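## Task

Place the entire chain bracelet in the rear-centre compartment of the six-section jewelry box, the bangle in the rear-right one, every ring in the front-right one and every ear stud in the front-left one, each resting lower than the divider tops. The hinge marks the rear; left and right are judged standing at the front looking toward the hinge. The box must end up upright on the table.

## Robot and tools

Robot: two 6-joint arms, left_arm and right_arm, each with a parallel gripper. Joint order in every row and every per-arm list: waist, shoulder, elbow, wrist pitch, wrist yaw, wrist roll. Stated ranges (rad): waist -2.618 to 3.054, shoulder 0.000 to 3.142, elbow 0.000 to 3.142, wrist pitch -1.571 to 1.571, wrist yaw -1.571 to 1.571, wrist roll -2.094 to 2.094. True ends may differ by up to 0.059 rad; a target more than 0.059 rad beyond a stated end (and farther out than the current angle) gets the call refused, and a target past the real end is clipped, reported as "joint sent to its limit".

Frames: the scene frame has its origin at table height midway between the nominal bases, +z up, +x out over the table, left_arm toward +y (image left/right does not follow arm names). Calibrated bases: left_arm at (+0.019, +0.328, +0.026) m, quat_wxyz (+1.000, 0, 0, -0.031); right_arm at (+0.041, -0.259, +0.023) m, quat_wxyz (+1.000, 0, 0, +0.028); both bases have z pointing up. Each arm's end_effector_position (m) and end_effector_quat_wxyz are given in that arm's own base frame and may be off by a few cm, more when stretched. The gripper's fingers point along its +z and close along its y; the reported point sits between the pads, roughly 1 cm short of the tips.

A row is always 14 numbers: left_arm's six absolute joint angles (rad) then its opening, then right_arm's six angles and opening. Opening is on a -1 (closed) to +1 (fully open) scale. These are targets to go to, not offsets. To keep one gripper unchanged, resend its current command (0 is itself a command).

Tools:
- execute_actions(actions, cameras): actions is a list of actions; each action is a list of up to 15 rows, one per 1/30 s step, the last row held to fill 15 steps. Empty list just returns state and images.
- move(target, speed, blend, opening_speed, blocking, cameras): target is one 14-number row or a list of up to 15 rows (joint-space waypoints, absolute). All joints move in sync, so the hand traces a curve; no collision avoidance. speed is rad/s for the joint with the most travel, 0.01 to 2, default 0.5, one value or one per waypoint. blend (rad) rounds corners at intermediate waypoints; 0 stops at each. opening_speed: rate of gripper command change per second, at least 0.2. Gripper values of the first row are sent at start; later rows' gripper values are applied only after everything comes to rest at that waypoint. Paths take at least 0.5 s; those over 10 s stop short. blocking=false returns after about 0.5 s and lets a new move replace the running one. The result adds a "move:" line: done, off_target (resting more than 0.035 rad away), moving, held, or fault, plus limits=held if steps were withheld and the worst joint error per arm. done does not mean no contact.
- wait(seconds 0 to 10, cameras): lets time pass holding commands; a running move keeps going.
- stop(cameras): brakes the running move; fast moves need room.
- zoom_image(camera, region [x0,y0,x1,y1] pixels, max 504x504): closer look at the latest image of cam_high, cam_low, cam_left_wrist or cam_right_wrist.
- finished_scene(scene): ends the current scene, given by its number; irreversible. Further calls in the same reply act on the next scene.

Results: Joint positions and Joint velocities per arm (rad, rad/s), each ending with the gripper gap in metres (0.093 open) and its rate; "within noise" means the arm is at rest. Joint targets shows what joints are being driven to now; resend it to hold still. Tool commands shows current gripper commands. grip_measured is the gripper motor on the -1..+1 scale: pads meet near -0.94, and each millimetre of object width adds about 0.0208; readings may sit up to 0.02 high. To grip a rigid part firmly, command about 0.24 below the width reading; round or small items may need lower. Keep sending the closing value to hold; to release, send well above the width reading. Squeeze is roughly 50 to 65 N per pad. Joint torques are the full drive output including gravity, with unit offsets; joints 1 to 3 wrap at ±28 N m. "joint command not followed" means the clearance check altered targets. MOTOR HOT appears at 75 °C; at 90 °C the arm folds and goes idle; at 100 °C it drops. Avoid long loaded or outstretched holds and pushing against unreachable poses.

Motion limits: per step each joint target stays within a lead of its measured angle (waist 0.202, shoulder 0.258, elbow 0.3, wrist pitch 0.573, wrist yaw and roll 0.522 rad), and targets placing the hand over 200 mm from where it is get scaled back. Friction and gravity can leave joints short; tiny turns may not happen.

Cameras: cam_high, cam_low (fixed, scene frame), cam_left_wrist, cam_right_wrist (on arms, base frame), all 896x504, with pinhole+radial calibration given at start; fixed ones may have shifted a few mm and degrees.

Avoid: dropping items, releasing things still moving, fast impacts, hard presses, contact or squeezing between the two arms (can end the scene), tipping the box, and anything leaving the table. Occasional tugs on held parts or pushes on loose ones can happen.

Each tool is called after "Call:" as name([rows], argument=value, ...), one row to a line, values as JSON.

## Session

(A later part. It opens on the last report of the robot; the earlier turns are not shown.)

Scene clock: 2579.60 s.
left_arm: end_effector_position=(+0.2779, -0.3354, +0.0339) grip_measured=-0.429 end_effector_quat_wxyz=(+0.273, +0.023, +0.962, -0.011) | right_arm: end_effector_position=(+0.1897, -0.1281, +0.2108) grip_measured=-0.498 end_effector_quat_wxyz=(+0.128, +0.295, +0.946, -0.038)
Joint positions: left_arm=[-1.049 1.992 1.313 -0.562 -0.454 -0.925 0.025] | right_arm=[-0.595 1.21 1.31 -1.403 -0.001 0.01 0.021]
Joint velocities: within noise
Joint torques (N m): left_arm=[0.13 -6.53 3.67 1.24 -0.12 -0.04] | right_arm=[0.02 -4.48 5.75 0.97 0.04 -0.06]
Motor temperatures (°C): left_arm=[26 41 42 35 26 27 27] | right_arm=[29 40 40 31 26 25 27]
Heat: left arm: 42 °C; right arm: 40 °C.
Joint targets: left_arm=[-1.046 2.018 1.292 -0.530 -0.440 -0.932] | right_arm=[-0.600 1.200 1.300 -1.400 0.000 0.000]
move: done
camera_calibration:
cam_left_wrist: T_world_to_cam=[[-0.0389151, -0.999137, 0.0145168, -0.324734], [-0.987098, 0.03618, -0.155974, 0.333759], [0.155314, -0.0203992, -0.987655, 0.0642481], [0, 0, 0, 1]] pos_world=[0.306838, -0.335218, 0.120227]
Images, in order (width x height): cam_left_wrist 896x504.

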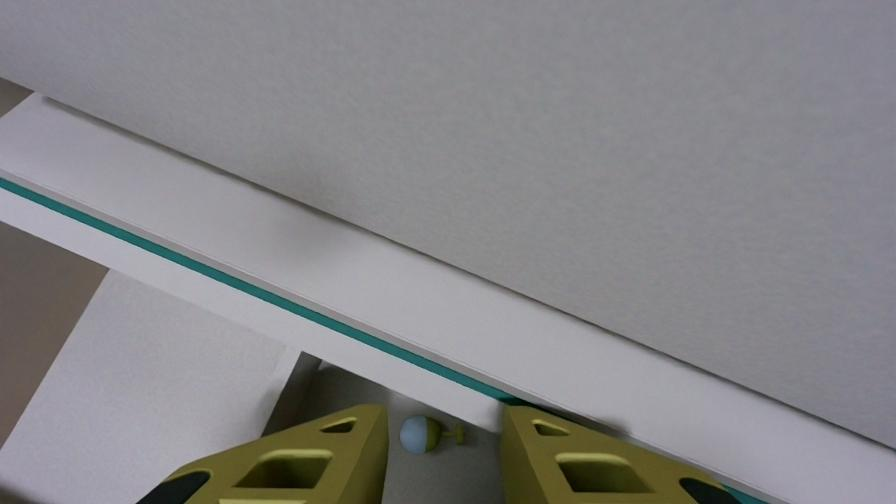

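Call:
move([
  [-1.044,1.9464,1.367,-0.672,-0.432,-0.83,-0.43,-0.6,1.2,1.3,-1.4,0,0,-0.5],
  [-1.044,2.009,1.2825,-0.529,-0.432,-0.83,-0.43,-0.6,1.2,1.3,-1.4,0,0,-0.5],
], speed=0.2, cameras=["cam_left_wrist"])

Call:
zoom_image(camera="cam_left_wrist", region=[300, 280, 600, 480])

Scene clock: 2606.57 s.
left_arm: end_effector_position=(+0.2749, -0.3321, +0.0326) grip_measured=-0.429 end_effector_quat_wxyz=(+0.269, +0.067, +0.961, +0.005) | right_arm: end_effector_position=(+0.1897, -0.1281, +0.2108) grip_measured=-0.498 end_effector_quat_wxyz=(+0.128, +0.295, +0.946, -0.038)
Joint positions: left_arm=[-1.05 1.987 1.305 -0.572 -0.451 -0.839 0.025] | right_arm=[-0.595 1.21 1.31 -1.403 -0.001 0.01 0.021]
Joint velocities: within noise
Joint torques (N m): left_arm=[0.34 -6.78 3.52 1.33 -0.07 0.13] | right_arm=[0.01 -4.46 5.75 0.97 0.03 -0.06]
Motor temperatures (°C): left_arm=[26 40 40 36 26 27 27] | right_arm=[29 39 40 31 26 25 27]
Heat: left arm: 40 °C; right arm: 40 °C.
Joint targets: left_arm=[-1.044 2.009 1.282 -0.529 -0.432 -0.830] | right_arm=[-0.600 1.200 1.300 -1.400 0.000 0.000]
move: off_target (left_arm); left_arm: the wrist pitch is farthest, 0.043 rad from its target
camera_calibration:
cam_left_wrist: T_world_to_cam=[[-0.114394, -0.992636, -0.0398567, -0.296881], [-0.982212, 0.119025, -0.145233, 0.356326], [0.148908, 0.0225339, -0.988594, 0.0795523], [0, 0, 0, 1]] pos_world=[0.30418, -0.338899, 0.118563]
Images, in order (width x height): cam_left_wrist 896x504.

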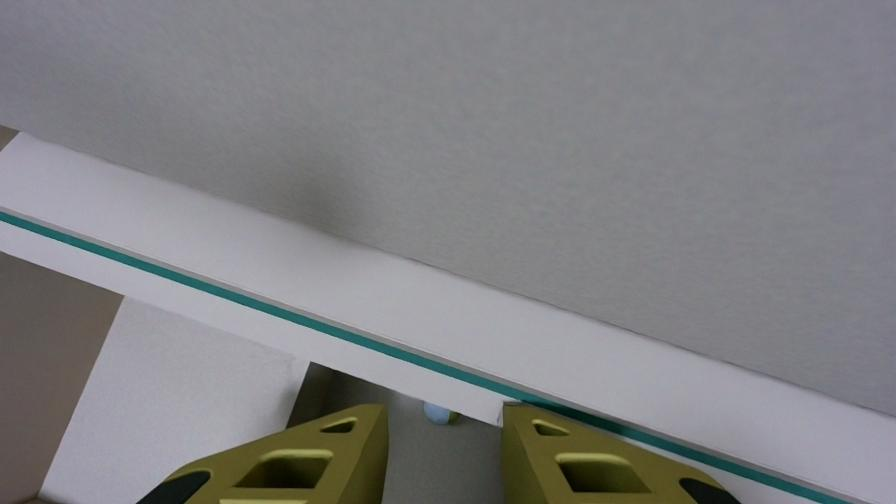

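Scaled by 1.680 from the camera's 896x504 image, which has a finer 1280x720 frame.

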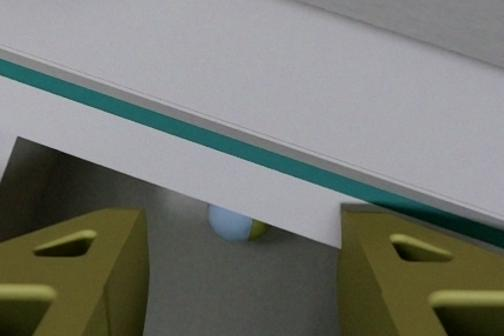

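Call:
move([
  [-1.02,1.9,1.4,-0.72,-0.38,-0.7,-0.43,-0.6,1.2,1.3,-1.4,0,0,-0.5],
  [-0.98,1.850,1.198,-0.44,-0.257,-0.471,-0.43,-0.6,1.2,1.3,-1.4,0,0,-0.5],
], speed=0.3, cameras=["cam_left_wrist"])

Call:
zoom_image(camera="cam_left_wrist", region=[300, 280, 600, 480])

Scene clock: 2649.03 s.
left_arm: end_effector_position=(+0.2742, -0.3333, +0.0411) grip_measured=-0.429 end_effector_quat_wxyz=(+0.246, +0.215, +0.944, -0.043) | right_arm: end_effector_position=(+0.1897, -0.1281, +0.2108) grip_measured=-0.498 end_effector_quat_wxyz=(+0.128, +0.295, +0.946, -0.038)
Joint positions: left_arm=[-0.987 1.89 1.206 -0.456 -0.272 -0.48 0.025] | right_arm=[-0.595 1.21 1.31 -1.403 -0.001 0.01 0.021]
Joint velocities: within noise
Joint torques (N m): left_arm=[0.43 -11.88 4.93 1.28 0.05 0.12] | right_arm=[0.02 -4.46 5.76 0.97 0.03 -0.05]
Motor temperatures (°C): left_arm=[26 40 38 36 26 27 27] | right_arm=[29 39 40 31 26 25 27]
Heat: left arm: 40 °C; right arm: 40 °C.
Joint targets: left_arm=[-0.980 1.850 1.198 -0.440 -0.257 -0.471] | right_arm=[-0.600 1.200 1.300 -1.400 0.000 0.000]
move: off_target (left_arm); left_arm: the shoulder is farthest, 0.040 rad from its target
camera_calibration:
cam_left_wrist: T_world_to_cam=[[-0.417127, -0.908658, -0.0186025, -0.187714], [-0.902764, 0.416612, -0.10701, 0.432843], [0.104985, -0.0278431, -0.994084, 0.0835733], [0, 0, 0, 1]] pos_world=[0.303681, -0.348568, 0.125905]
Images, in order (width x height): cam_left_wrist 896x504.

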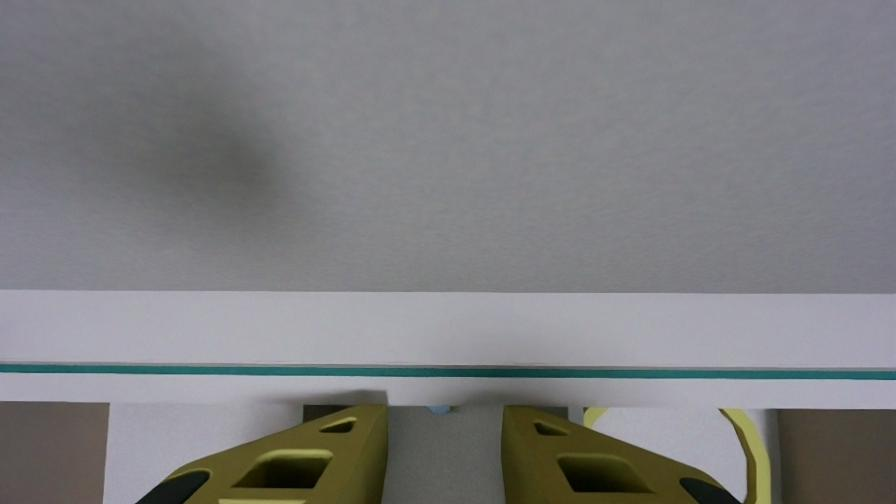

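Scaled by 1.680 from the camera's 896x504 image, which has a finer 1280x720 frame.

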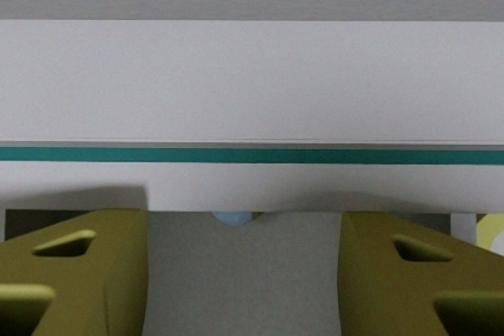

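Call:
move([
  [-0.97,1.75,1.25,-0.60,-0.257,-0.471,-0.43,-0.6,1.2,1.3,-1.4,0,0,-0.5],
], speed=0.2, cameras=["cam_left_wrist","cam_high","cam_low"])

Call:
zoom_image(camera="cam_low", region=[240, 120, 640, 400])

Scene clock: 2660.63 s.
left_arm: end_effector_position=(+0.2662, -0.3143, +0.0754) grip_measured=-0.429 end_effector_quat_wxyz=(+0.240, +0.213, +0.947, -0.036) | right_arm: end_effector_position=(+0.1897, -0.1281, +0.2108) grip_measured=-0.498 end_effector_quat_wxyz=(+0.128, +0.295, +0.946, -0.038)
Joint positions: left_arm=[-0.978 1.782 1.22 -0.596 -0.271 -0.479 0.025] | right_arm=[-0.595 1.21 1.31 -1.403 -0.001 0.01 0.021]
Joint velocities: within noise
Joint torques (N m): left_arm=[0.47 -10.5 8.43 1.06 0.01 0.11] | right_arm=[0.01 -4.45 5.75 0.97 0.03 -0.06]
Motor temperatures (°C): left_arm=[26 42 38 36 26 27 27] | right_arm=[29 39 40 31 26 25 27]
Heat: left arm: 42 °C; right arm: 40 °C.
Joint targets: left_arm=[-0.970 1.750 1.250 -0.600 -0.257 -0.471] | right_arm=[-0.600 1.200 1.300 -1.400 0.000 0.000]
move: done
camera_calibration:
cam_left_wrist: T_world_to_cam=[[-0.409887, -0.911706, -0.0280206, -0.175323], [-0.907188, 0.410667, -0.0914492, 0.419483], [0.0948819, -0.0120639, -0.995415, 0.126737], [0, 0, 0, 1]] pos_world=[0.296663, -0.330582, 0.159604]
Images, in order (width x height): cam_high 896x504, cam_low 896x504, cam_left_wrist 896x504.

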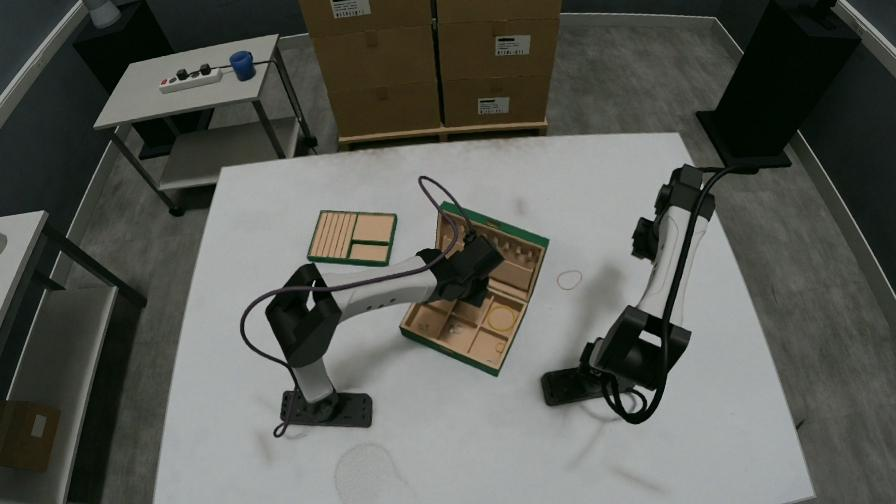

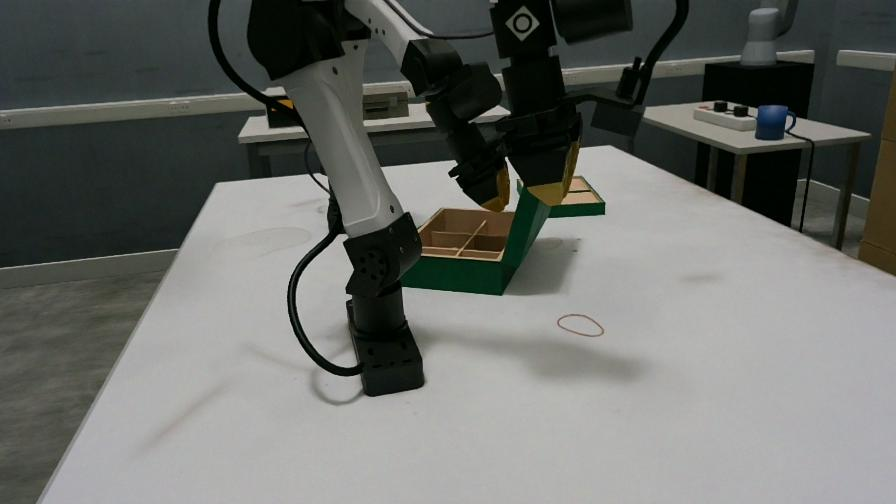

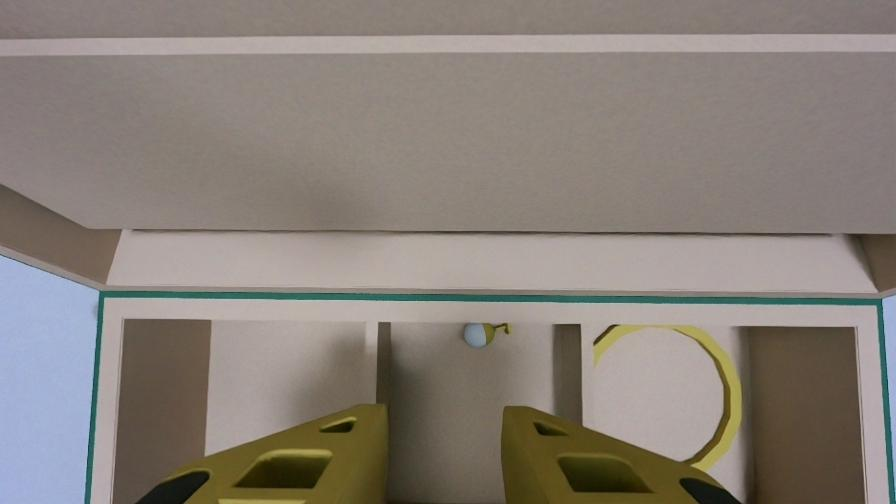

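Scaled by 1.260 from the camera's 896x504 image, which has a finer 1280x720 frame.

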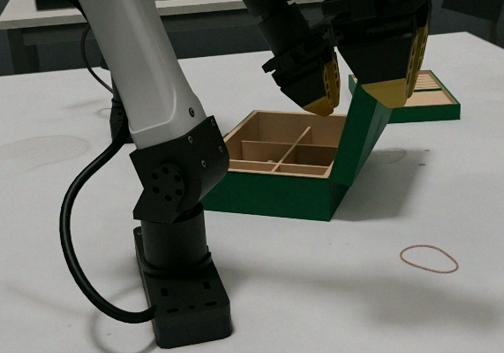

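Call:
move([
  [-0.974,1.833,1.194,-0.44,-0.245,-0.465,-0.43,-0.6,1.2,1.3,-1.4,0,0,-0.5],
  [-0.974,1.904,1.115,-0.305,-0.245,-0.465,-0.43,-0.6,1.2,1.3,-1.4,0,0,-0.5],
], speed=0.2, cameras=["cam_left_wrist"])

Call:
zoom_image(camera="cam_left_wrist", region=[300, 280, 600, 480])

Scene clock: 2690.30 s.
left_arm: end_effector_position=(+0.2752, -0.3311, +0.0306) grip_measured=-0.429 end_effector_quat_wxyz=(+0.257, +0.212, +0.941, -0.059) | right_arm: end_effector_position=(+0.1897, -0.1281, +0.2108) grip_measured=-0.498 end_effector_quat_wxyz=(+0.128, +0.295, +0.946, -0.038)
Joint positions: left_arm=[-0.978 1.882 1.131 -0.349 -0.26 -0.472 0.025] | right_arm=[-0.595 1.21 1.31 -1.403 -0.001 0.01 0.021]
Joint velocities: within noise
Joint torques (N m): left_arm=[0.13 -6.04 4.08 1.64 0.04 0.12] | right_arm=[0.02 -4.46 5.75 0.97 0.04 -0.06]
Motor temperatures (°C): left_arm=[26 45 42 35 26 27 27] | right_arm=[29 39 40 31 26 25 27]
Heat: left arm: 45 °C; right arm: 40 °C.
Joint targets: left_arm=[-0.974 1.904 1.115 -0.305 -0.245 -0.465] | right_arm=[-0.600 1.200 1.300 -1.400 0.000 0.000]
move: off_target (left_arm); left_arm: the wrist pitch is farthest, 0.044 rad from its target
camera_calibration:
cam_left_wrist: T_world_to_cam=[[-0.41894, -0.907975, 0.00834521, -0.185544], [-0.900109, 0.414066, -0.135474, 0.431021], [0.119552, -0.0642673, -0.990746, 0.0568858], [0, 0, 0, 1]] pos_world=[0.303433, -0.343284, 0.1163]
Images, in order (width x height): cam_left_wrist 896x504.

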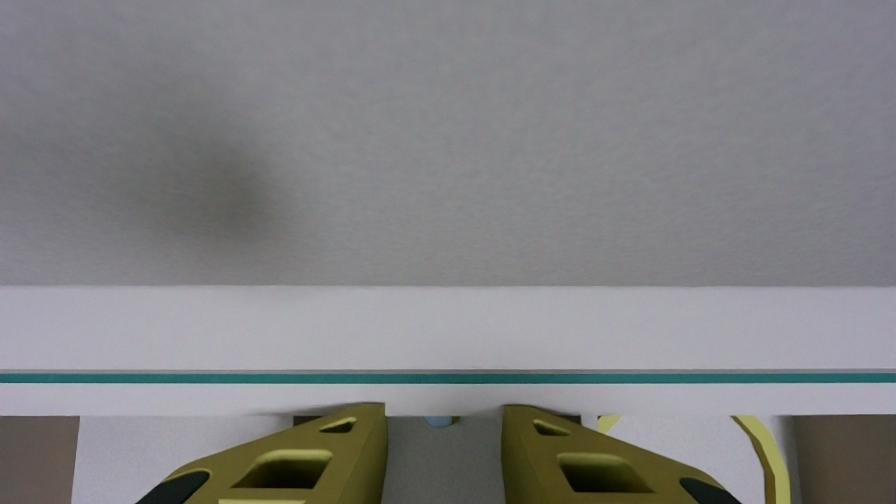

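Scaled by 1.680 from the camera's 896x504 image, which has a finer 1280x720 frame.

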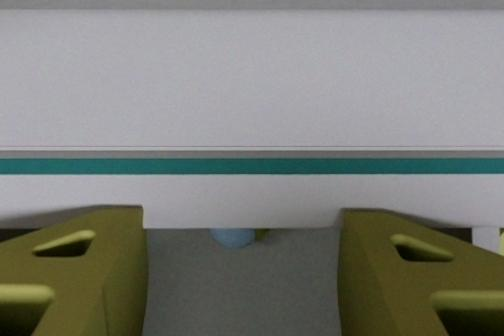

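Call:
move([
  [-0.98,1.82,1.16,-0.42,-0.25,-0.468,-0.43,-0.6,1.2,1.3,-1.4,0,0,-0.5],
  [-0.984,1.873,1.111,-0.335,-0.248,-0.468,-0.43,-0.6,1.2,1.3,-1.4,0,0,-0.5],
  [-0.983,1.924,1.074,-0.248,-0.248,-0.468,-0.43,-0.6,1.2,1.3,-1.4,0,0,-0.5],
], speed=0.15, cameras=["cam_left_wrist"])

Call:
zoom_image(camera="cam_left_wrist", region=[300, 280, 600, 480])

Scene clock: 2719.77 s.
left_arm: end_effector_position=(+0.2728, -0.3275, +0.0086) grip_measured=-0.429 end_effector_quat_wxyz=(+0.254, +0.213, +0.942, -0.057) | right_arm: end_effector_position=(+0.1897, -0.1281, +0.2108) grip_measured=-0.498 end_effector_quat_wxyz=(+0.128, +0.295, +0.946, -0.038)
Joint positions: left_arm=[-0.978 1.916 1.081 -0.272 -0.26 -0.472 0.025] | right_arm=[-0.595 1.21 1.31 -1.403 -0.001 0.01 0.021]
Joint velocities: within noise
Joint torques (N m): left_arm=[-0.59 -7.43 4.67 1.42 0 0.09] | right_arm=[0.02 -4.46 5.74 0.97 0.03 -0.06]
Motor temperatures (°C): left_arm=[26 43 39 37 26 27 27] | right_arm=[29 39 40 31 26 25 27]
Heat: left arm: 43 °C; right arm: 40 °C.
Joint targets: left_arm=[-0.983 1.924 1.074 -0.248 -0.248 -0.468] | right_arm=[-0.600 1.200 1.300 -1.400 0.000 0.000]
move: done
camera_calibration:
cam_left_wrist: T_world_to_cam=[[-0.418912, -0.908017, 0.00418803, -0.183099], [-0.9007, 0.414943, -0.12869, 0.424773], [0.115115, -0.057682, -0.991676, 0.0390336], [0, 0, 0, 1]] pos_world=[0.301397, -0.340262, 0.0941395]
Images, in order (width x height): cam_left_wrist 896x504.

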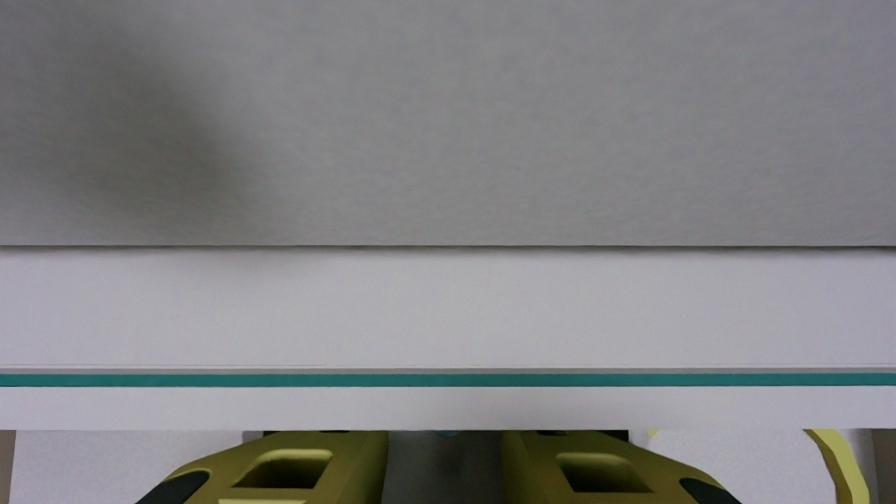

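Scaled by 1.680 from the camera's 896x504 image, which has a finer 1280x720 frame.

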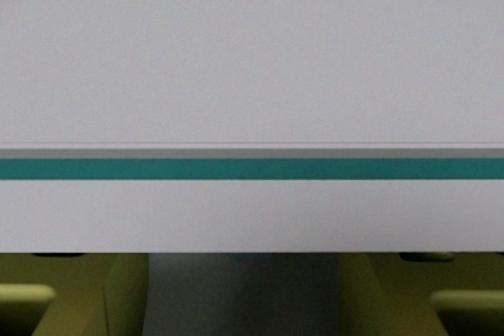

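Call:
move([
  [-0.990,1.962,1.074,-0.210,-0.248,-0.468,-0.43,-0.6,1.2,1.3,-1.4,0,0,-0.5],
], speed=0.1, cameras=[])

Call:
move([
  [-0.990,1.962,1.074,-0.210,-0.248,-0.468,-0.98,-0.6,1.2,1.3,-1.4,0,0,-0.5],
], opening_speed=0.5, cameras=["cam_left_wrist"])

Call:
zoom_image(camera="cam_left_wrist", region=[300, 280, 600, 480])

Scene clock: 2732.70 s.
left_arm: end_effector_position=(+0.2741, -0.3322, +0.0049) grip_measured=-0.429 end_effector_quat_wxyz=(+0.259, +0.213, +0.940, -0.061) | right_arm: end_effector_position=(+0.1897, -0.1281, +0.2108) grip_measured=-0.498 end_effector_quat_wxyz=(+0.128, +0.295, +0.946, -0.038)
Joint positions: left_arm=[-0.982 1.934 1.081 -0.242 -0.262 -0.473 0.025] | right_arm=[-0.595 1.21 1.31 -1.403 -0.001 0.01 0.021]
Joint velocities: within noise
Joint torques (N m): left_arm=[-0.79 -5.63 4.64 1.52 0.02 0.09] | right_arm=[0.03 -4.46 5.75 0.97 0.04 -0.06]
Motor temperatures (°C): left_arm=[26 43 39 38 26 27 27] | right_arm=[29 38 40 31 26 25 27]
Heat: left arm: 43 °C; right arm: 40 °C.
Joint targets: left_arm=[-0.990 1.962 1.074 -0.210 -0.248 -0.468] | right_arm=[-0.600 1.200 1.300 -1.400 0.000 0.000]
move: done
No camera images: "cameras" was empty.

Scene clock: 2734.00 s.
left_arm: end_effector_position=(+0.2744, -0.3330, +0.0002) grip_measured=-0.973 end_effector_quat_wxyz=(+0.258, +0.214, +0.940, -0.060) | right_arm: end_effector_position=(+0.1897, -0.1281, +0.2108) grip_measured=-0.498 end_effector_quat_wxyz=(+0.128, +0.295, +0.946, -0.038)
Joint positions: left_arm=[-0.983 1.948 1.081 -0.231 -0.262 -0.473 0] | right_arm=[-0.595 1.21 1.31 -1.403 -0.001 0.01 0.021]
Joint velocities: within noise
Joint torques (N m): left_arm=[-0.76 -7.04 4.6 1.4 0.02 0.09] | right_arm=[0.02 -4.46 5.75 0.97 0.04 -0.05]
Motor temperatures (°C): left_arm=[26 43 39 38 26 27 27] | right_arm=[29 38 40 31 26 25 27]
Heat: left arm: 43 °C; right arm: 40 °C.
Joint targets: left_arm=[-0.990 1.962 1.074 -0.210 -0.248 -0.468] | right_arm=[-0.600 1.200 1.300 -1.400 0.000 0.000]
move: done
camera_calibration:
cam_left_wrist: T_world_to_cam=[[-0.422217, -0.906463, 0.0075902, -0.185953], [-0.898281, 0.417252, -0.137813, 0.427486], [0.121755, -0.0650052, -0.990429, 0.0259563], [0, 0, 0, 1]] pos_world=[0.302329, -0.345242, 0.0860324]
Images, in order (width x height): cam_left_wrist 896x504.

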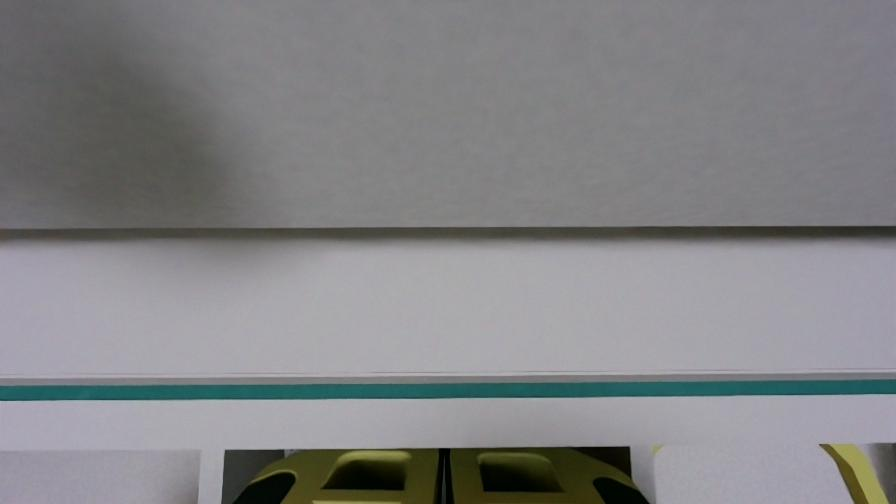

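Scaled by 1.680 from the camera's 896x504 image, which has a finer 1280x720 frame.

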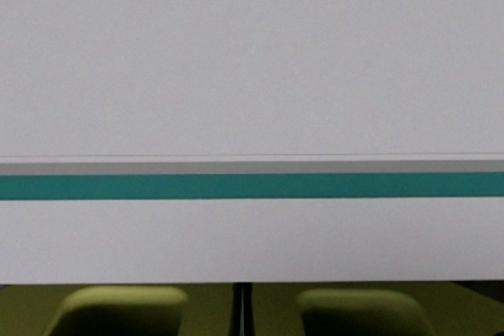

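Call:
move([
  [-0.980,1.80,1.16,-0.44,-0.25,-0.468,-0.98,-0.6,1.2,1.3,-1.4,0,0,-0.5],
  [-0.97,1.70,1.35,-0.85,-0.25,-0.468,-0.98,-0.6,1.2,1.3,-1.4,0,0,-0.5],
], blend=0.05, speed=0.4, cameras=["cam_left_wrist"])

Call:
zoom_image(camera="cam_left_wrist", region=[300, 200, 600, 400])

Scene clock: 2745.00 s.
left_arm: end_effector_position=(+0.2501, -0.2945, +0.1066) grip_measured=-0.973 end_effector_quat_wxyz=(+0.202, +0.226, +0.953, -0.008) | right_arm: end_effector_position=(+0.1897, -0.1281, +0.2108) grip_measured=-0.498 end_effector_quat_wxyz=(+0.128, +0.295, +0.946, -0.038)
Joint positions: left_arm=[-0.979 1.729 1.32 -0.845 -0.261 -0.472 0] | right_arm=[-0.595 1.21 1.31 -1.403 -0.001 0.01 0.021]
Joint velocities: within noise
Joint torques (N m): left_arm=[0.59 -9.85 8.44 0.92 -0.03 0.08] | right_arm=[0.02 -4.48 5.74 0.97 0.03 -0.06]
Motor temperatures (°C): left_arm=[26 43 39 38 26 27 27] | right_arm=[29 38 40 31 26 25 27]
Heat: left arm: 43 °C; right arm: 40 °C.
Joint targets: left_arm=[-0.970 1.700 1.350 -0.850 -0.250 -0.468] | right_arm=[-0.600 1.200 1.300 -1.400 0.000 0.000]
move: done
camera_calibration:
cam_left_wrist: T_world_to_cam=[[-0.422684, -0.903354, -0.0727311, -0.152555], [-0.905627, 0.424058, -0.00385454, 0.393859], [0.0343242, 0.064238, -0.997344, 0.197475], [0, 0, 0, 1]] pos_world=[0.285429, -0.317516, 0.187373]
Images, in order (width x height): cam_left_wrist 896x504.

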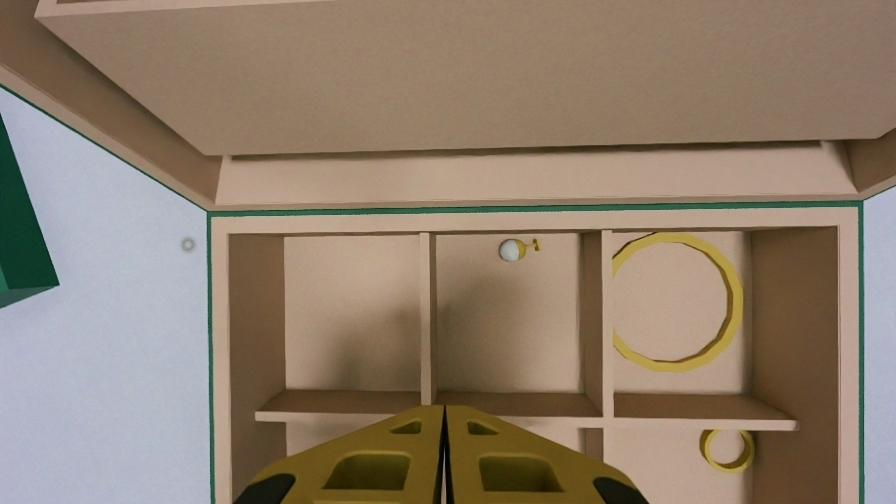

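Scaled by 1.680 from the camera's 896x504 image, which has a finer 1280x720 frame.

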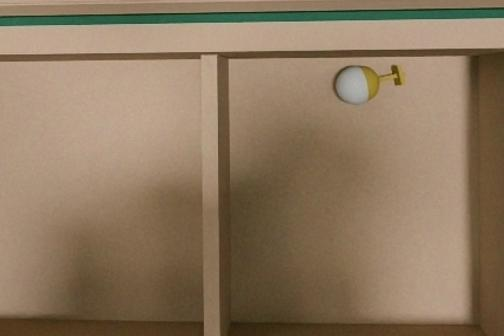

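Call:
move([
  [-0.9,1.4,1.5,-1.3,0,0,-0.5,-0.3,1.2,1.4,-1.4,0,0,-0.3],
  [0.3,1.2,1.5,-1.5,0,0,-0.5,0.2,1.2,1.4,-1.4,0,0,-0.3],
  [0.9,1.2,1.5,-1.5,0,0,-0.5,0.75,1.45,1.6,-1.4,0,0,-0.3],
], blend=0.15, speed=0.8, cameras=["cam_right_wrist"])

Scene clock: 2787.60 s.
left_arm: end_effector_position=(+0.1416, +0.1793, +0.2518) grip_measured=-0.502 end_effector_quat_wxyz=(+0.146, -0.430, +0.888, +0.077) | right_arm: end_effector_position=(+0.2151, +0.1994, +0.2374) grip_measured=-0.302 end_effector_quat_wxyz=(+0.142, -0.356, +0.922, +0.057)
Joint positions: left_arm=[0.892 1.214 1.47 -1.496 -0.013 -0.008 0.021] | right_arm=[0.747 1.441 1.579 -1.402 -0.001 0.01 0.031]
Joint velocities: within noise
Joint torques (N m): left_arm=[0.43 -3.55 7.72 0.95 0.19 0.12] | right_arm=[0.76 -4.85 8.66 1.04 0.03 -0.06]
Motor temperatures (°C): left_arm=[26 46 42 36 26 27 27] | right_arm=[29 38 40 31 26 25 27]
Heat: left arm: 46 °C; right arm: 40 °C.
Joint targets: left_arm=[0.900 1.200 1.500 -1.500 0.000 0.000] | right_arm=[0.750 1.450 1.600 -1.400 0.000 0.000]
move: done
camera_calibration:
cam_right_wrist: T_world_to_cam=[[0.679148, -0.733909, -0.0116447, 0.00224957], [-0.725369, -0.673501, 0.142254, 0.295833], [-0.112245, -0.0881651, -0.989762, 0.353182], [0, 0, 0, 1]] pos_world=[0.252703, 0.232033, 0.307509]
Images, in order (width x height): cam_right_wrist 896x504.

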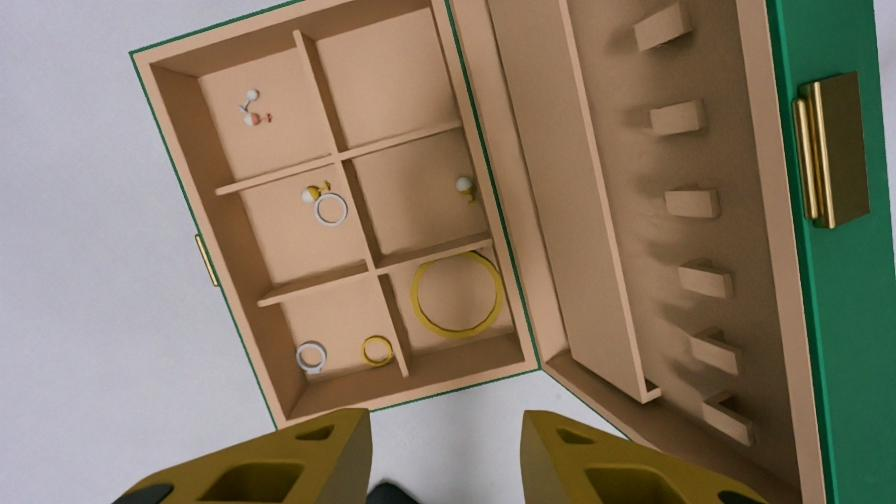

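Call:
move([
  [0.9,1.2,1.5,-1.5,0,0,-0.5,1.1,1.6,1.6,-1.45,0,0.12,-0.3],
  [0.9,1.2,1.5,-1.5,0,0,-0.5,1.164,1.785,1.336,-1.10,0,0.12,-0.3],
], blend=0.1, cameras=["cam_right_wrist"])

Scene clock: 2820.70 s.
left_arm: end_effector_position=(+0.1414, +0.1790, +0.2517) grip_measured=-0.502 end_effector_quat_wxyz=(+0.145, -0.430, +0.888, +0.076) | right_arm: end_effector_position=(+0.1307, +0.2985, +0.0809) grip_measured=-0.302 end_effector_quat_wxyz=(+0.008, -0.501, +0.865, +0.005)
Joint positions: left_arm=[0.892 1.214 1.47 -1.498 -0.013 -0.008 0.021] | right_arm=[1.159 1.777 1.342 -1.118 0.001 0.108 0.031]
Joint velocities: within noise
Joint torques (N m): left_arm=[0.43 -3.54 7.71 0.96 0.19 0.12] | right_arm=[0.94 -8.14 5.86 0.6 0.02 0.18]
Motor temperatures (°C): left_arm=[26 41 42 35 26 27 27] | right_arm=[29 38 42 31 26 25 27]
Heat: left arm: 42 °C; right arm: 42 °C.
Joint targets: left_arm=[0.900 1.200 1.500 -1.500 0.000 0.000] | right_arm=[1.164 1.785 1.336 -1.100 0.000 0.120]
move: done
camera_calibration:
cam_right_wrist: T_world_to_cam=[[0.870977, -0.491202, -0.0109606, 0.0329047], [-0.442209, -0.793437, 0.41822, 0.300093], [-0.214127, -0.359413, -0.90828, 0.285164], [0, 0, 0, 1]] pos_world=[0.165106, 0.356759, 0.133864]
Images, in order (width x height): cam_right_wrist 896x504.

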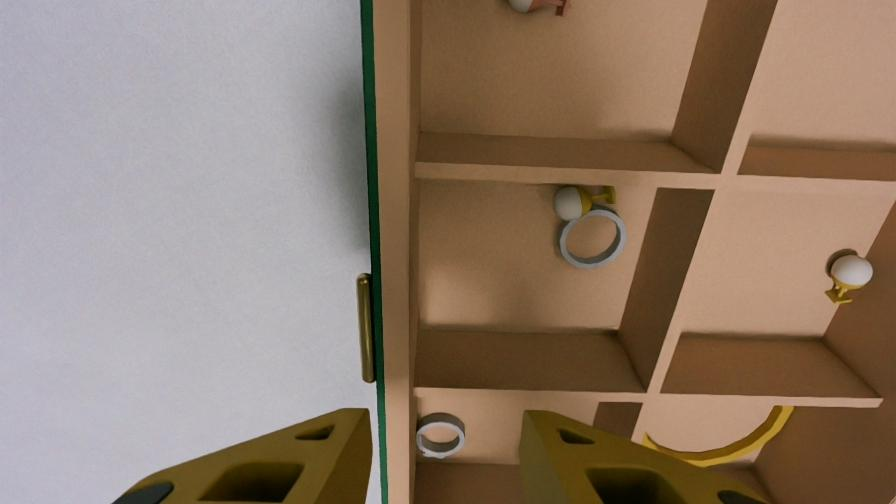

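Call:
move([
  [0.9,1.2,1.5,-1.5,0,0,-0.5,1.191,1.855,1.46,-1.165,0,0.18,-0.3],
  [0.9,1.2,1.5,-1.5,0,0,-0.5,1.191,1.928,1.318,-0.945,0,0.18,-0.3],
], speed=0.3, cameras=["cam_right_wrist"])

Scene clock: 2836.60 s.
left_arm: end_effector_position=(+0.1414, +0.1790, +0.2517) grip_measured=-0.502 end_effector_quat_wxyz=(+0.145, -0.430, +0.888, +0.076) | right_arm: end_effector_position=(+0.1320, +0.3250, +0.0339) grip_measured=-0.302 end_effector_quat_wxyz=(+0.008, -0.487, +0.873, +0.006)
Joint positions: left_arm=[0.892 1.214 1.47 -1.498 -0.013 -0.008 0.021] | right_arm=[1.186 1.914 1.326 -0.963 0.001 0.168 0.031]
Joint velocities: within noise
Joint torques (N m): left_arm=[0.44 -3.54 7.72 0.96 0.19 0.12] | right_arm=[0.94 -8.64 5.42 0.58 0.02 0.17]
Motor temperatures (°C): left_arm=[26 40 42 35 26 27 27] | right_arm=[29 40 42 30 26 25 27]
Heat: left arm: 42 °C; right arm: 42 °C.
Joint targets: left_arm=[0.900 1.200 1.500 -1.500 0.000 0.000] | right_arm=[1.191 1.928 1.318 -0.945 0.000 0.180]
move: done
camera_calibration:
cam_right_wrist: T_world_to_cam=[[0.854399, -0.519471, -0.0123524, 0.0557695], [-0.467885, -0.779459, 0.416567, 0.340217], [-0.226022, -0.350135, -0.909021, 0.250928], [0, 0, 0, 1]] pos_world=[0.168248, 0.382015, 0.087065]
Images, in order (width x height): cam_right_wrist 896x504.

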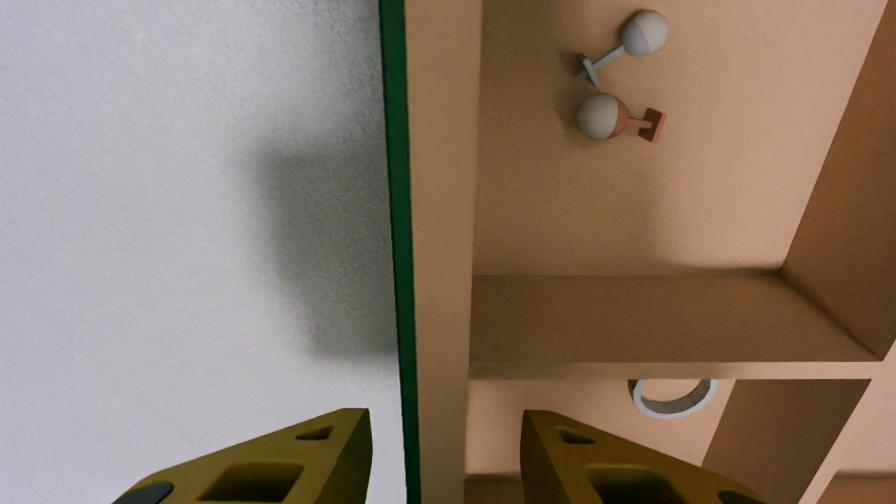

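Call:
move([
  [0.9,1.2,1.5,-1.5,0,0,-0.5,1.191,1.928,1.318,-0.945,0,0.18,-1],
  [0.9,1.2,1.5,-1.5,0,0,-0.5,1.341,1.928,1.318,-0.945,0,0.18,-1],
], speed=0.15, opening_speed=0.6, cameras=["cam_right_wrist"])

Scene clock: 2845.03 s.
left_arm: end_effector_position=(+0.1413, +0.1789, +0.2517) grip_measured=-0.502 end_effector_quat_wxyz=(+0.145, -0.430, +0.888, +0.076) | right_arm: end_effector_position=(+0.0928, +0.3374, +0.0335) grip_measured=-0.880 end_effector_quat_wxyz=(+0.021, -0.536, +0.844, -0.009)
Joint positions: left_arm=[0.892 1.214 1.47 -1.498 -0.013 -0.008 0.021] | right_arm=[1.323 1.914 1.324 -0.964 0.042 0.191 0.003]
Joint velocities: within noise
Joint torques (N m): left_arm=[0.44 -3.54 7.72 0.96 0.19 0.12] | right_arm=[2.07 -8.62 5.63 0.58 -0.35 -0.06]
Motor temperatures (°C): left_arm=[26 39 42 35 26 27 27] | right_arm=[29 42 41 30 26 25 27]
Heat: left arm: 42 °C; right arm: 42 °C.
Joint targets: left_arm=[0.900 1.200 1.500 -1.500 0.000 0.000] | right_arm=[1.341 1.928 1.318 -0.945 0.000 0.180]
move: off_target (right_arm); right_arm: the wrist yaw is farthest, 0.042 rad from its target
camera_calibration:
cam_right_wrist: T_world_to_cam=[[0.907198, -0.419781, 0.0278565, 0.0557828], [-0.392971, -0.821891, 0.412394, 0.339208], [-0.15022, -0.38507, -0.91058, 0.25084], [0, 0, 0, 1]] pos_world=[0.120374, 0.3988, 0.0869686]
Images, in order (width x height): cam_right_wrist 896x504.

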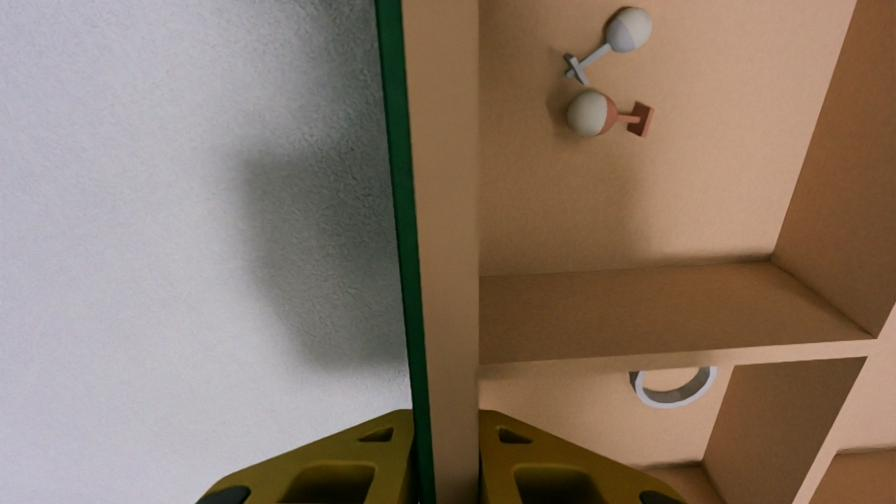

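Call:
move([
  [0.9,1.2,1.5,-1.5,0,0,-0.5,1.18,1.928,1.318,-0.945,0,0.18,-1],
], speed=0.15, cameras=[])

Call:
execute_actions([
  [[0.9,1.2,1.5,-1.5,0,0,-0.5,1.192,1.928,1.318,-0.945,0,0.18,-1],[0.9,1.2,1.5,-1.5,0,0,-0.5,1.21,1.928,1.318,-0.945,0,0.18,-1],[0.9,1.2,1.5,-1.5,0,0,-0.5,1.23,1.928,1.318,-0.945,0,0.18,-1],[0.9,1.2,1.5,-1.5,0,0,-0.5,1.255,1.928,1.318,-0.945,0,0.18,-1],[0.9,1.2,1.5,-1.5,0,0,-0.5,1.282,1.928,1.318,-0.945,0,0.18,-1],[0.9,1.2,1.5,-1.5,0,0,-0.5,1.31,1.928,1.318,-0.945,0,0.18,-1],[0.9,1.2,1.5,-1.5,0,0,-0.5,1.338,1.928,1.318,-0.945,0,0.18,-1],[0.9,1.2,1.5,-1.5,0,0,-0.5,1.325,1.928,1.318,-0.945,0,0.18,-1]],
], cameras=["cam_right_wrist","cam_high"])

Call:
zoom_image(camera="cam_high", region=[380, 190, 580, 380])

Scene clock: 2866.13 s.
left_arm: end_effector_position=(+0.1413, +0.1789, +0.2517) grip_measured=-0.502 end_effector_quat_wxyz=(+0.145, -0.430, +0.888, +0.076) | right_arm: end_effector_position=(+0.1185, +0.3339, +0.0337) grip_measured=-0.885 end_effector_quat_wxyz=(+0.000, -0.488, +0.872, +0.028)
Joint positions: left_arm=[0.892 1.214 1.47 -1.498 -0.013 -0.008 0.021] | right_arm=[1.21 1.914 1.324 -0.946 -0.043 0.189 0.003]
Joint velocities: within noise
Joint torques (N m): left_arm=[0.43 -3.54 7.71 0.96 0.19 0.12] | right_arm=[-2.06 -8.65 5.68 0.45 0.44 -0.05]
Motor temperatures (°C): left_arm=[26 39 42 35 26 27 27] | right_arm=[29 45 41 30 26 25 28]
Heat: left arm: 42 °C; right arm: 45 °C.
Joint targets: left_arm=[0.900 1.200 1.500 -1.500 0.000 0.000] | right_arm=[1.180 1.928 1.318 -0.945 0.000 0.180]
move: off_target (right_arm); right_arm: the wrist yaw is farthest, 0.043 rad from its target
No camera images: "cameras" was empty.

Scene clock: 2866.83 s.
left_arm: end_effector_position=(+0.1413, +0.1789, +0.2517) grip_measured=-0.502 end_effector_quat_wxyz=(+0.145, -0.430, +0.888, +0.076) | right_arm: end_effector_position=(+0.0969, +0.3383, +0.0336) grip_measured=-0.885 end_effector_quat_wxyz=(+0.024, -0.532, +0.846, -0.007)
Joint positions: left_arm=[0.892 1.214 1.47 -1.498 -0.013 -0.008 0.021] | right_arm=[1.312 1.914 1.324 -0.956 0.043 0.189 0.003]
Joint velocities: within noise
Joint torques (N m): left_arm=[0.43 -3.54 7.72 0.96 0.19 0.12] | right_arm=[1.58 -8.62 5.64 0.52 -0.36 -0.04]
Motor temperatures (°C): left_arm=[26 39 42 35 26 27 27] | right_arm=[29 45 41 30 27 25 28]
Heat: left arm: 42 °C; right arm: 45 °C.
Joint targets: left_arm=[0.900 1.200 1.500 -1.500 0.000 0.000] | right_arm=[1.325 1.928 1.318 -0.945 0.000 0.180]
camera_calibration:
cam_right_wrist: T_world_to_cam=[[0.903555, -0.427612, 0.0271231, 0.0554789], [-0.401052, -0.821758, 0.404811, 0.342585], [-0.150813, -0.376647, -0.913998, 0.249194], [0, 0, 0, 1]] pos_world=[0.124848, 0.399103, 0.0875759]
Images, in order (width x height): cam_high 896x504, cam_right_wrist 896x504.

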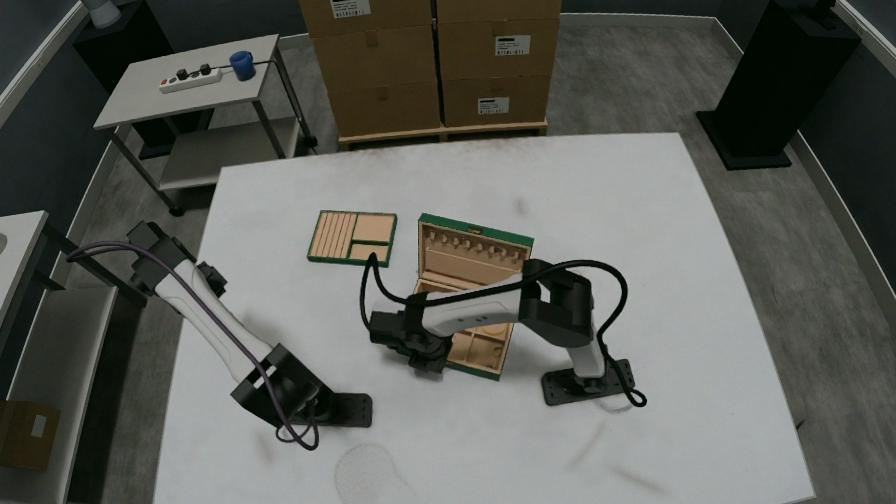

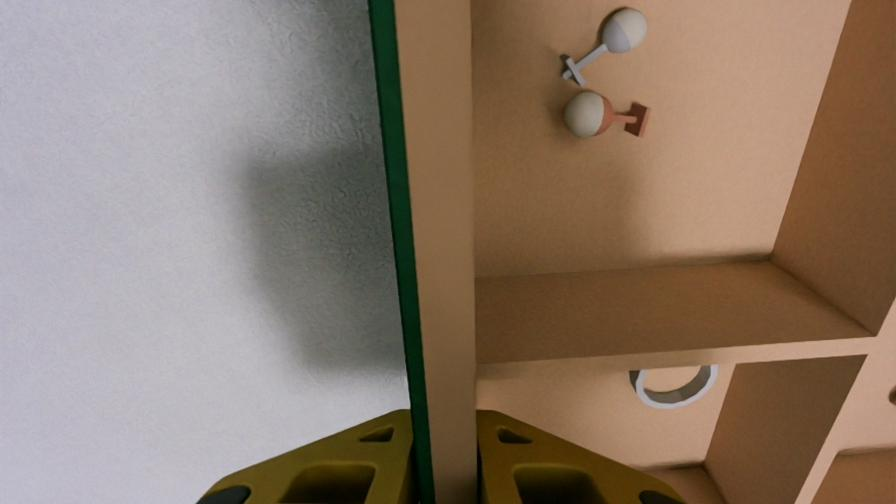

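Scaled by 2.520 from the camera's 896x504 image, which has a finer 1280x720 frame.

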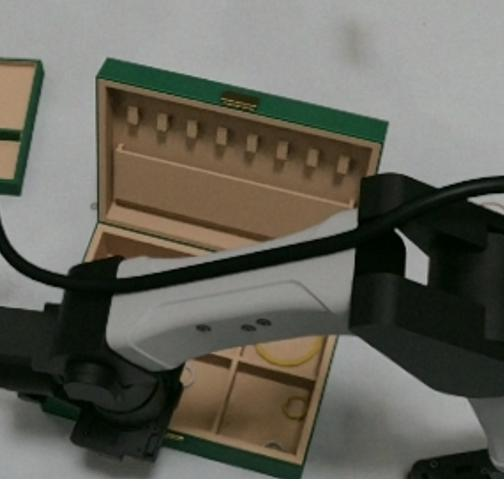

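Call:
move([
  [0.9,1.2,1.5,-1.5,0,0,-0.5,1.31,1.92,1.318,-0.95,0,0.19,-0.3],
  [0.9,1.2,1.5,-1.5,0,0,-0.5,1.2,1.6,1.65,-1.4,0,0,-0.3],
  [0.9,1.2,1.5,-1.5,0,0,-0.5,0.85,1.45,1.6,-1.4,0,0,-0.3],
], speed=0.5, blend=[0,0.1,0], cameras=["cam_right_wrist"])

Scene clock: 2876.87 s.
left_arm: end_effector_position=(+0.1413, +0.1789, +0.2517) grip_measured=-0.502 end_effector_quat_wxyz=(+0.145, -0.430, +0.888, +0.076) | right_arm: end_effector_position=(+0.2020, +0.2296, +0.2424) grip_measured=-0.302 end_effector_quat_wxyz=(+0.154, -0.402, +0.900, +0.068)
Joint positions: left_arm=[0.892 1.214 1.47 -1.498 -0.013 -0.008 0.021] | right_arm=[0.853 1.464 1.611 -1.38 0.006 0.012 0.031]
Joint velocities: within noise
Joint torques (N m): left_arm=[0.43 -3.55 7.72 0.96 0.19 0.12] | right_arm=[0.27 -7.41 5.72 0.87 -0.04 -0.08]
Motor temperatures (°C): left_arm=[26 39 42 35 26 27 27] | right_arm=[29 45 40 30 27 25 28]
Heat: left arm: 42 °C; right arm: 45 °C.
Joint targets: left_arm=[0.900 1.200 1.500 -1.500 0.000 0.000] | right_arm=[0.850 1.450 1.600 -1.400 0.000 0.000]
move: done
camera_calibration:
cam_right_wrist: T_world_to_cam=[[0.750353, -0.661012, -0.00579899, 0.000873635], [-0.656379, -0.746076, 0.111975, 0.315991], [-0.078343, -0.0802141, -0.993694, 0.351555], [0, 0, 0, 1]] pos_world=[0.234296, 0.26453, 0.313961]
Images, in order (width x height): cam_right_wrist 896x504.

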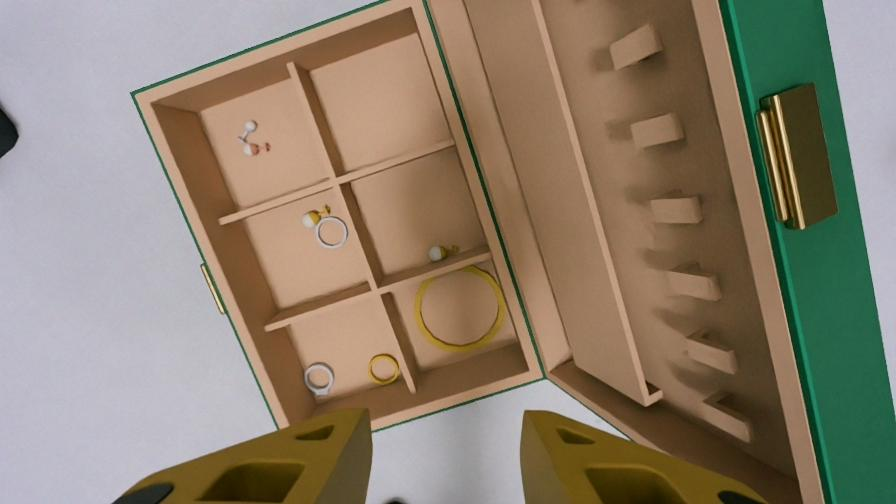

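Call:
move([
  [0.3,1.2,1.5,-1.5,0,0,-0.3,0.2,1.2,1.4,-1.4,0,0,-0.5],
  [-0.7,1.45,1.55,-1.45,0,0,-0.3,-0.6,1.2,1.3,-1.4,0,0,-0.5],
], blend=0.2, speed=0.8, cameras=["cam_left_wrist"])

Scene clock: 2891.83 s.
left_arm: end_effector_position=(+0.2089, -0.1723, +0.2144) grip_measured=-0.302 end_effector_quat_wxyz=(+0.086, +0.335, +0.938, -0.027) | right_arm: end_effector_position=(+0.1934, -0.1311, +0.2116) grip_measured=-0.498 end_effector_quat_wxyz=(+0.135, +0.295, +0.945, -0.041)
Joint positions: left_arm=[-0.694 1.446 1.517 -1.461 -0.008 -0.007 0.031] | right_arm=[-0.595 1.214 1.311 -1.384 0.001 0.011 0.021]
Joint velocities: within noise
Joint torques (N m): left_arm=[-0.64 -3.85 8.2 0.82 0.13 0.12] | right_arm=[0.02 -4.82 5.76 0.8 0.01 -0.06]
Motor temperatures (°C): left_arm=[26 38 42 35 26 27 27] | right_arm=[29 44 40 30 26 25 27]
Heat: left arm: 42 °C; right arm: 44 °C.
Joint targets: left_arm=[-0.700 1.450 1.550 -1.450 0.000 0.000] | right_arm=[-0.600 1.200 1.300 -1.400 0.000 0.000]
move: done
camera_calibration:
cam_left_wrist: T_world_to_cam=[[-0.623816, -0.781554, -0.00519496, -0.00315119], [-0.764116, 0.608473, 0.214211, 0.2606], [-0.164256, 0.137598, -0.976774, 0.348223], [0, 0, 0, 1]] pos_world=[0.254361, -0.208946, 0.284295]
Images, in order (width x height): cam_left_wrist 896x504.

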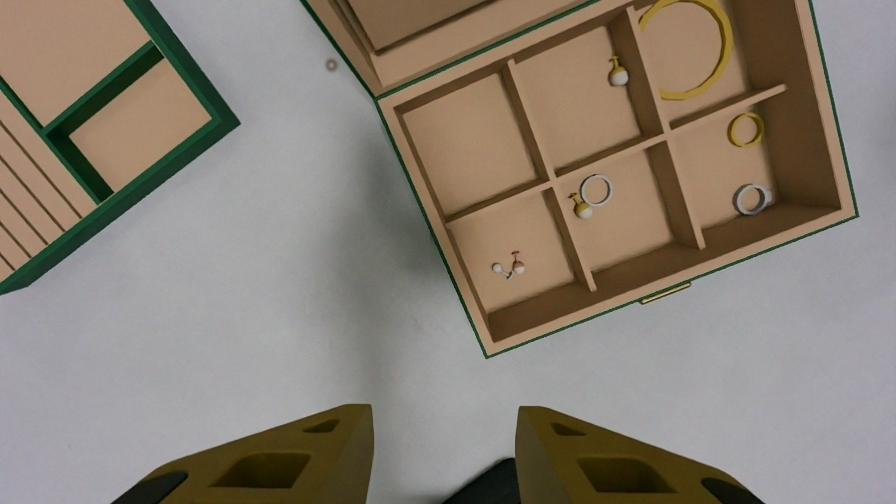

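Call:
move([
  [-0.635,1.78,1.336,-1.11,0,-0.36,-0.3,-0.6,1.2,1.3,-1.4,0,0,-0.5],
], cameras=["cam_left_wrist"])

Scene clock: 2915.13 s.
left_arm: end_effector_position=(+0.2569, -0.1968, +0.0814) grip_measured=-0.302 end_effector_quat_wxyz=(+0.002, +0.158, +0.987, -0.007) | right_arm: end_effector_position=(+0.1934, -0.1310, +0.2115) grip_measured=-0.498 end_effector_quat_wxyz=(+0.135, +0.295, +0.945, -0.041)
Joint positions: left_arm=[-0.648 1.776 1.343 -1.129 0.011 -0.331 0.031] | right_arm=[-0.595 1.214 1.31 -1.384 0.001 0.011 0.021]
Joint velocities: within noise
Joint torques (N m): left_arm=[0.85 -6.67 4.7 0.54 -0.11 -0.29] | right_arm=[0.02 -4.85 5.78 0.8 0.01 -0.06]
Motor temperatures (°C): left_arm=[26 38 43 35 26 27 27] | right_arm=[29 41 40 30 26 25 27]
Heat: left arm: 43 °C; right arm: 41 °C.
Joint targets: left_arm=[-0.635 1.780 1.336 -1.110 0.000 -0.360] | right_arm=[-0.600 1.200 1.300 -1.400 0.000 0.000]
move: done
camera_calibration:
cam_left_wrist: T_world_to_cam=[[-0.300227, -0.953787, 0.0124095, -0.111494], [-0.880132, 0.282011, 0.381887, 0.292562], [-0.367738, 0.103731, -0.924126, 0.270939], [0, 0, 0, 1]] pos_world=[0.323654, -0.216952, 0.140039]
Images, in order (width x height): cam_left_wrist 896x504.

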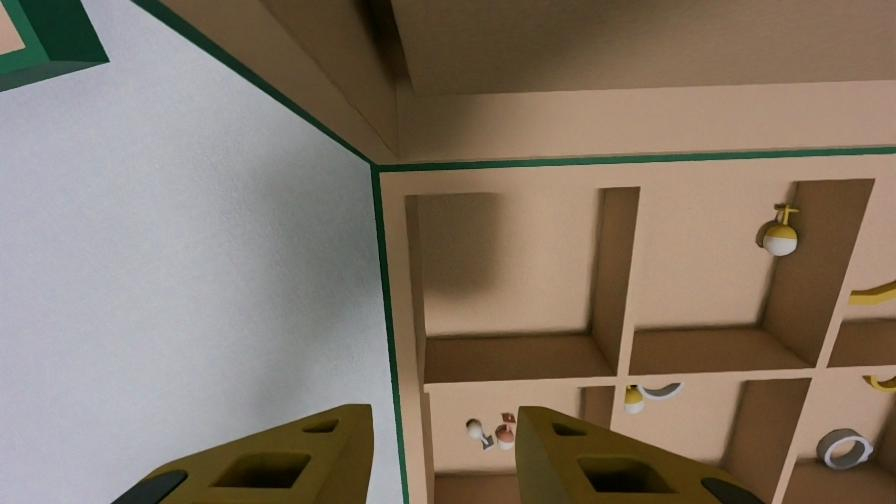

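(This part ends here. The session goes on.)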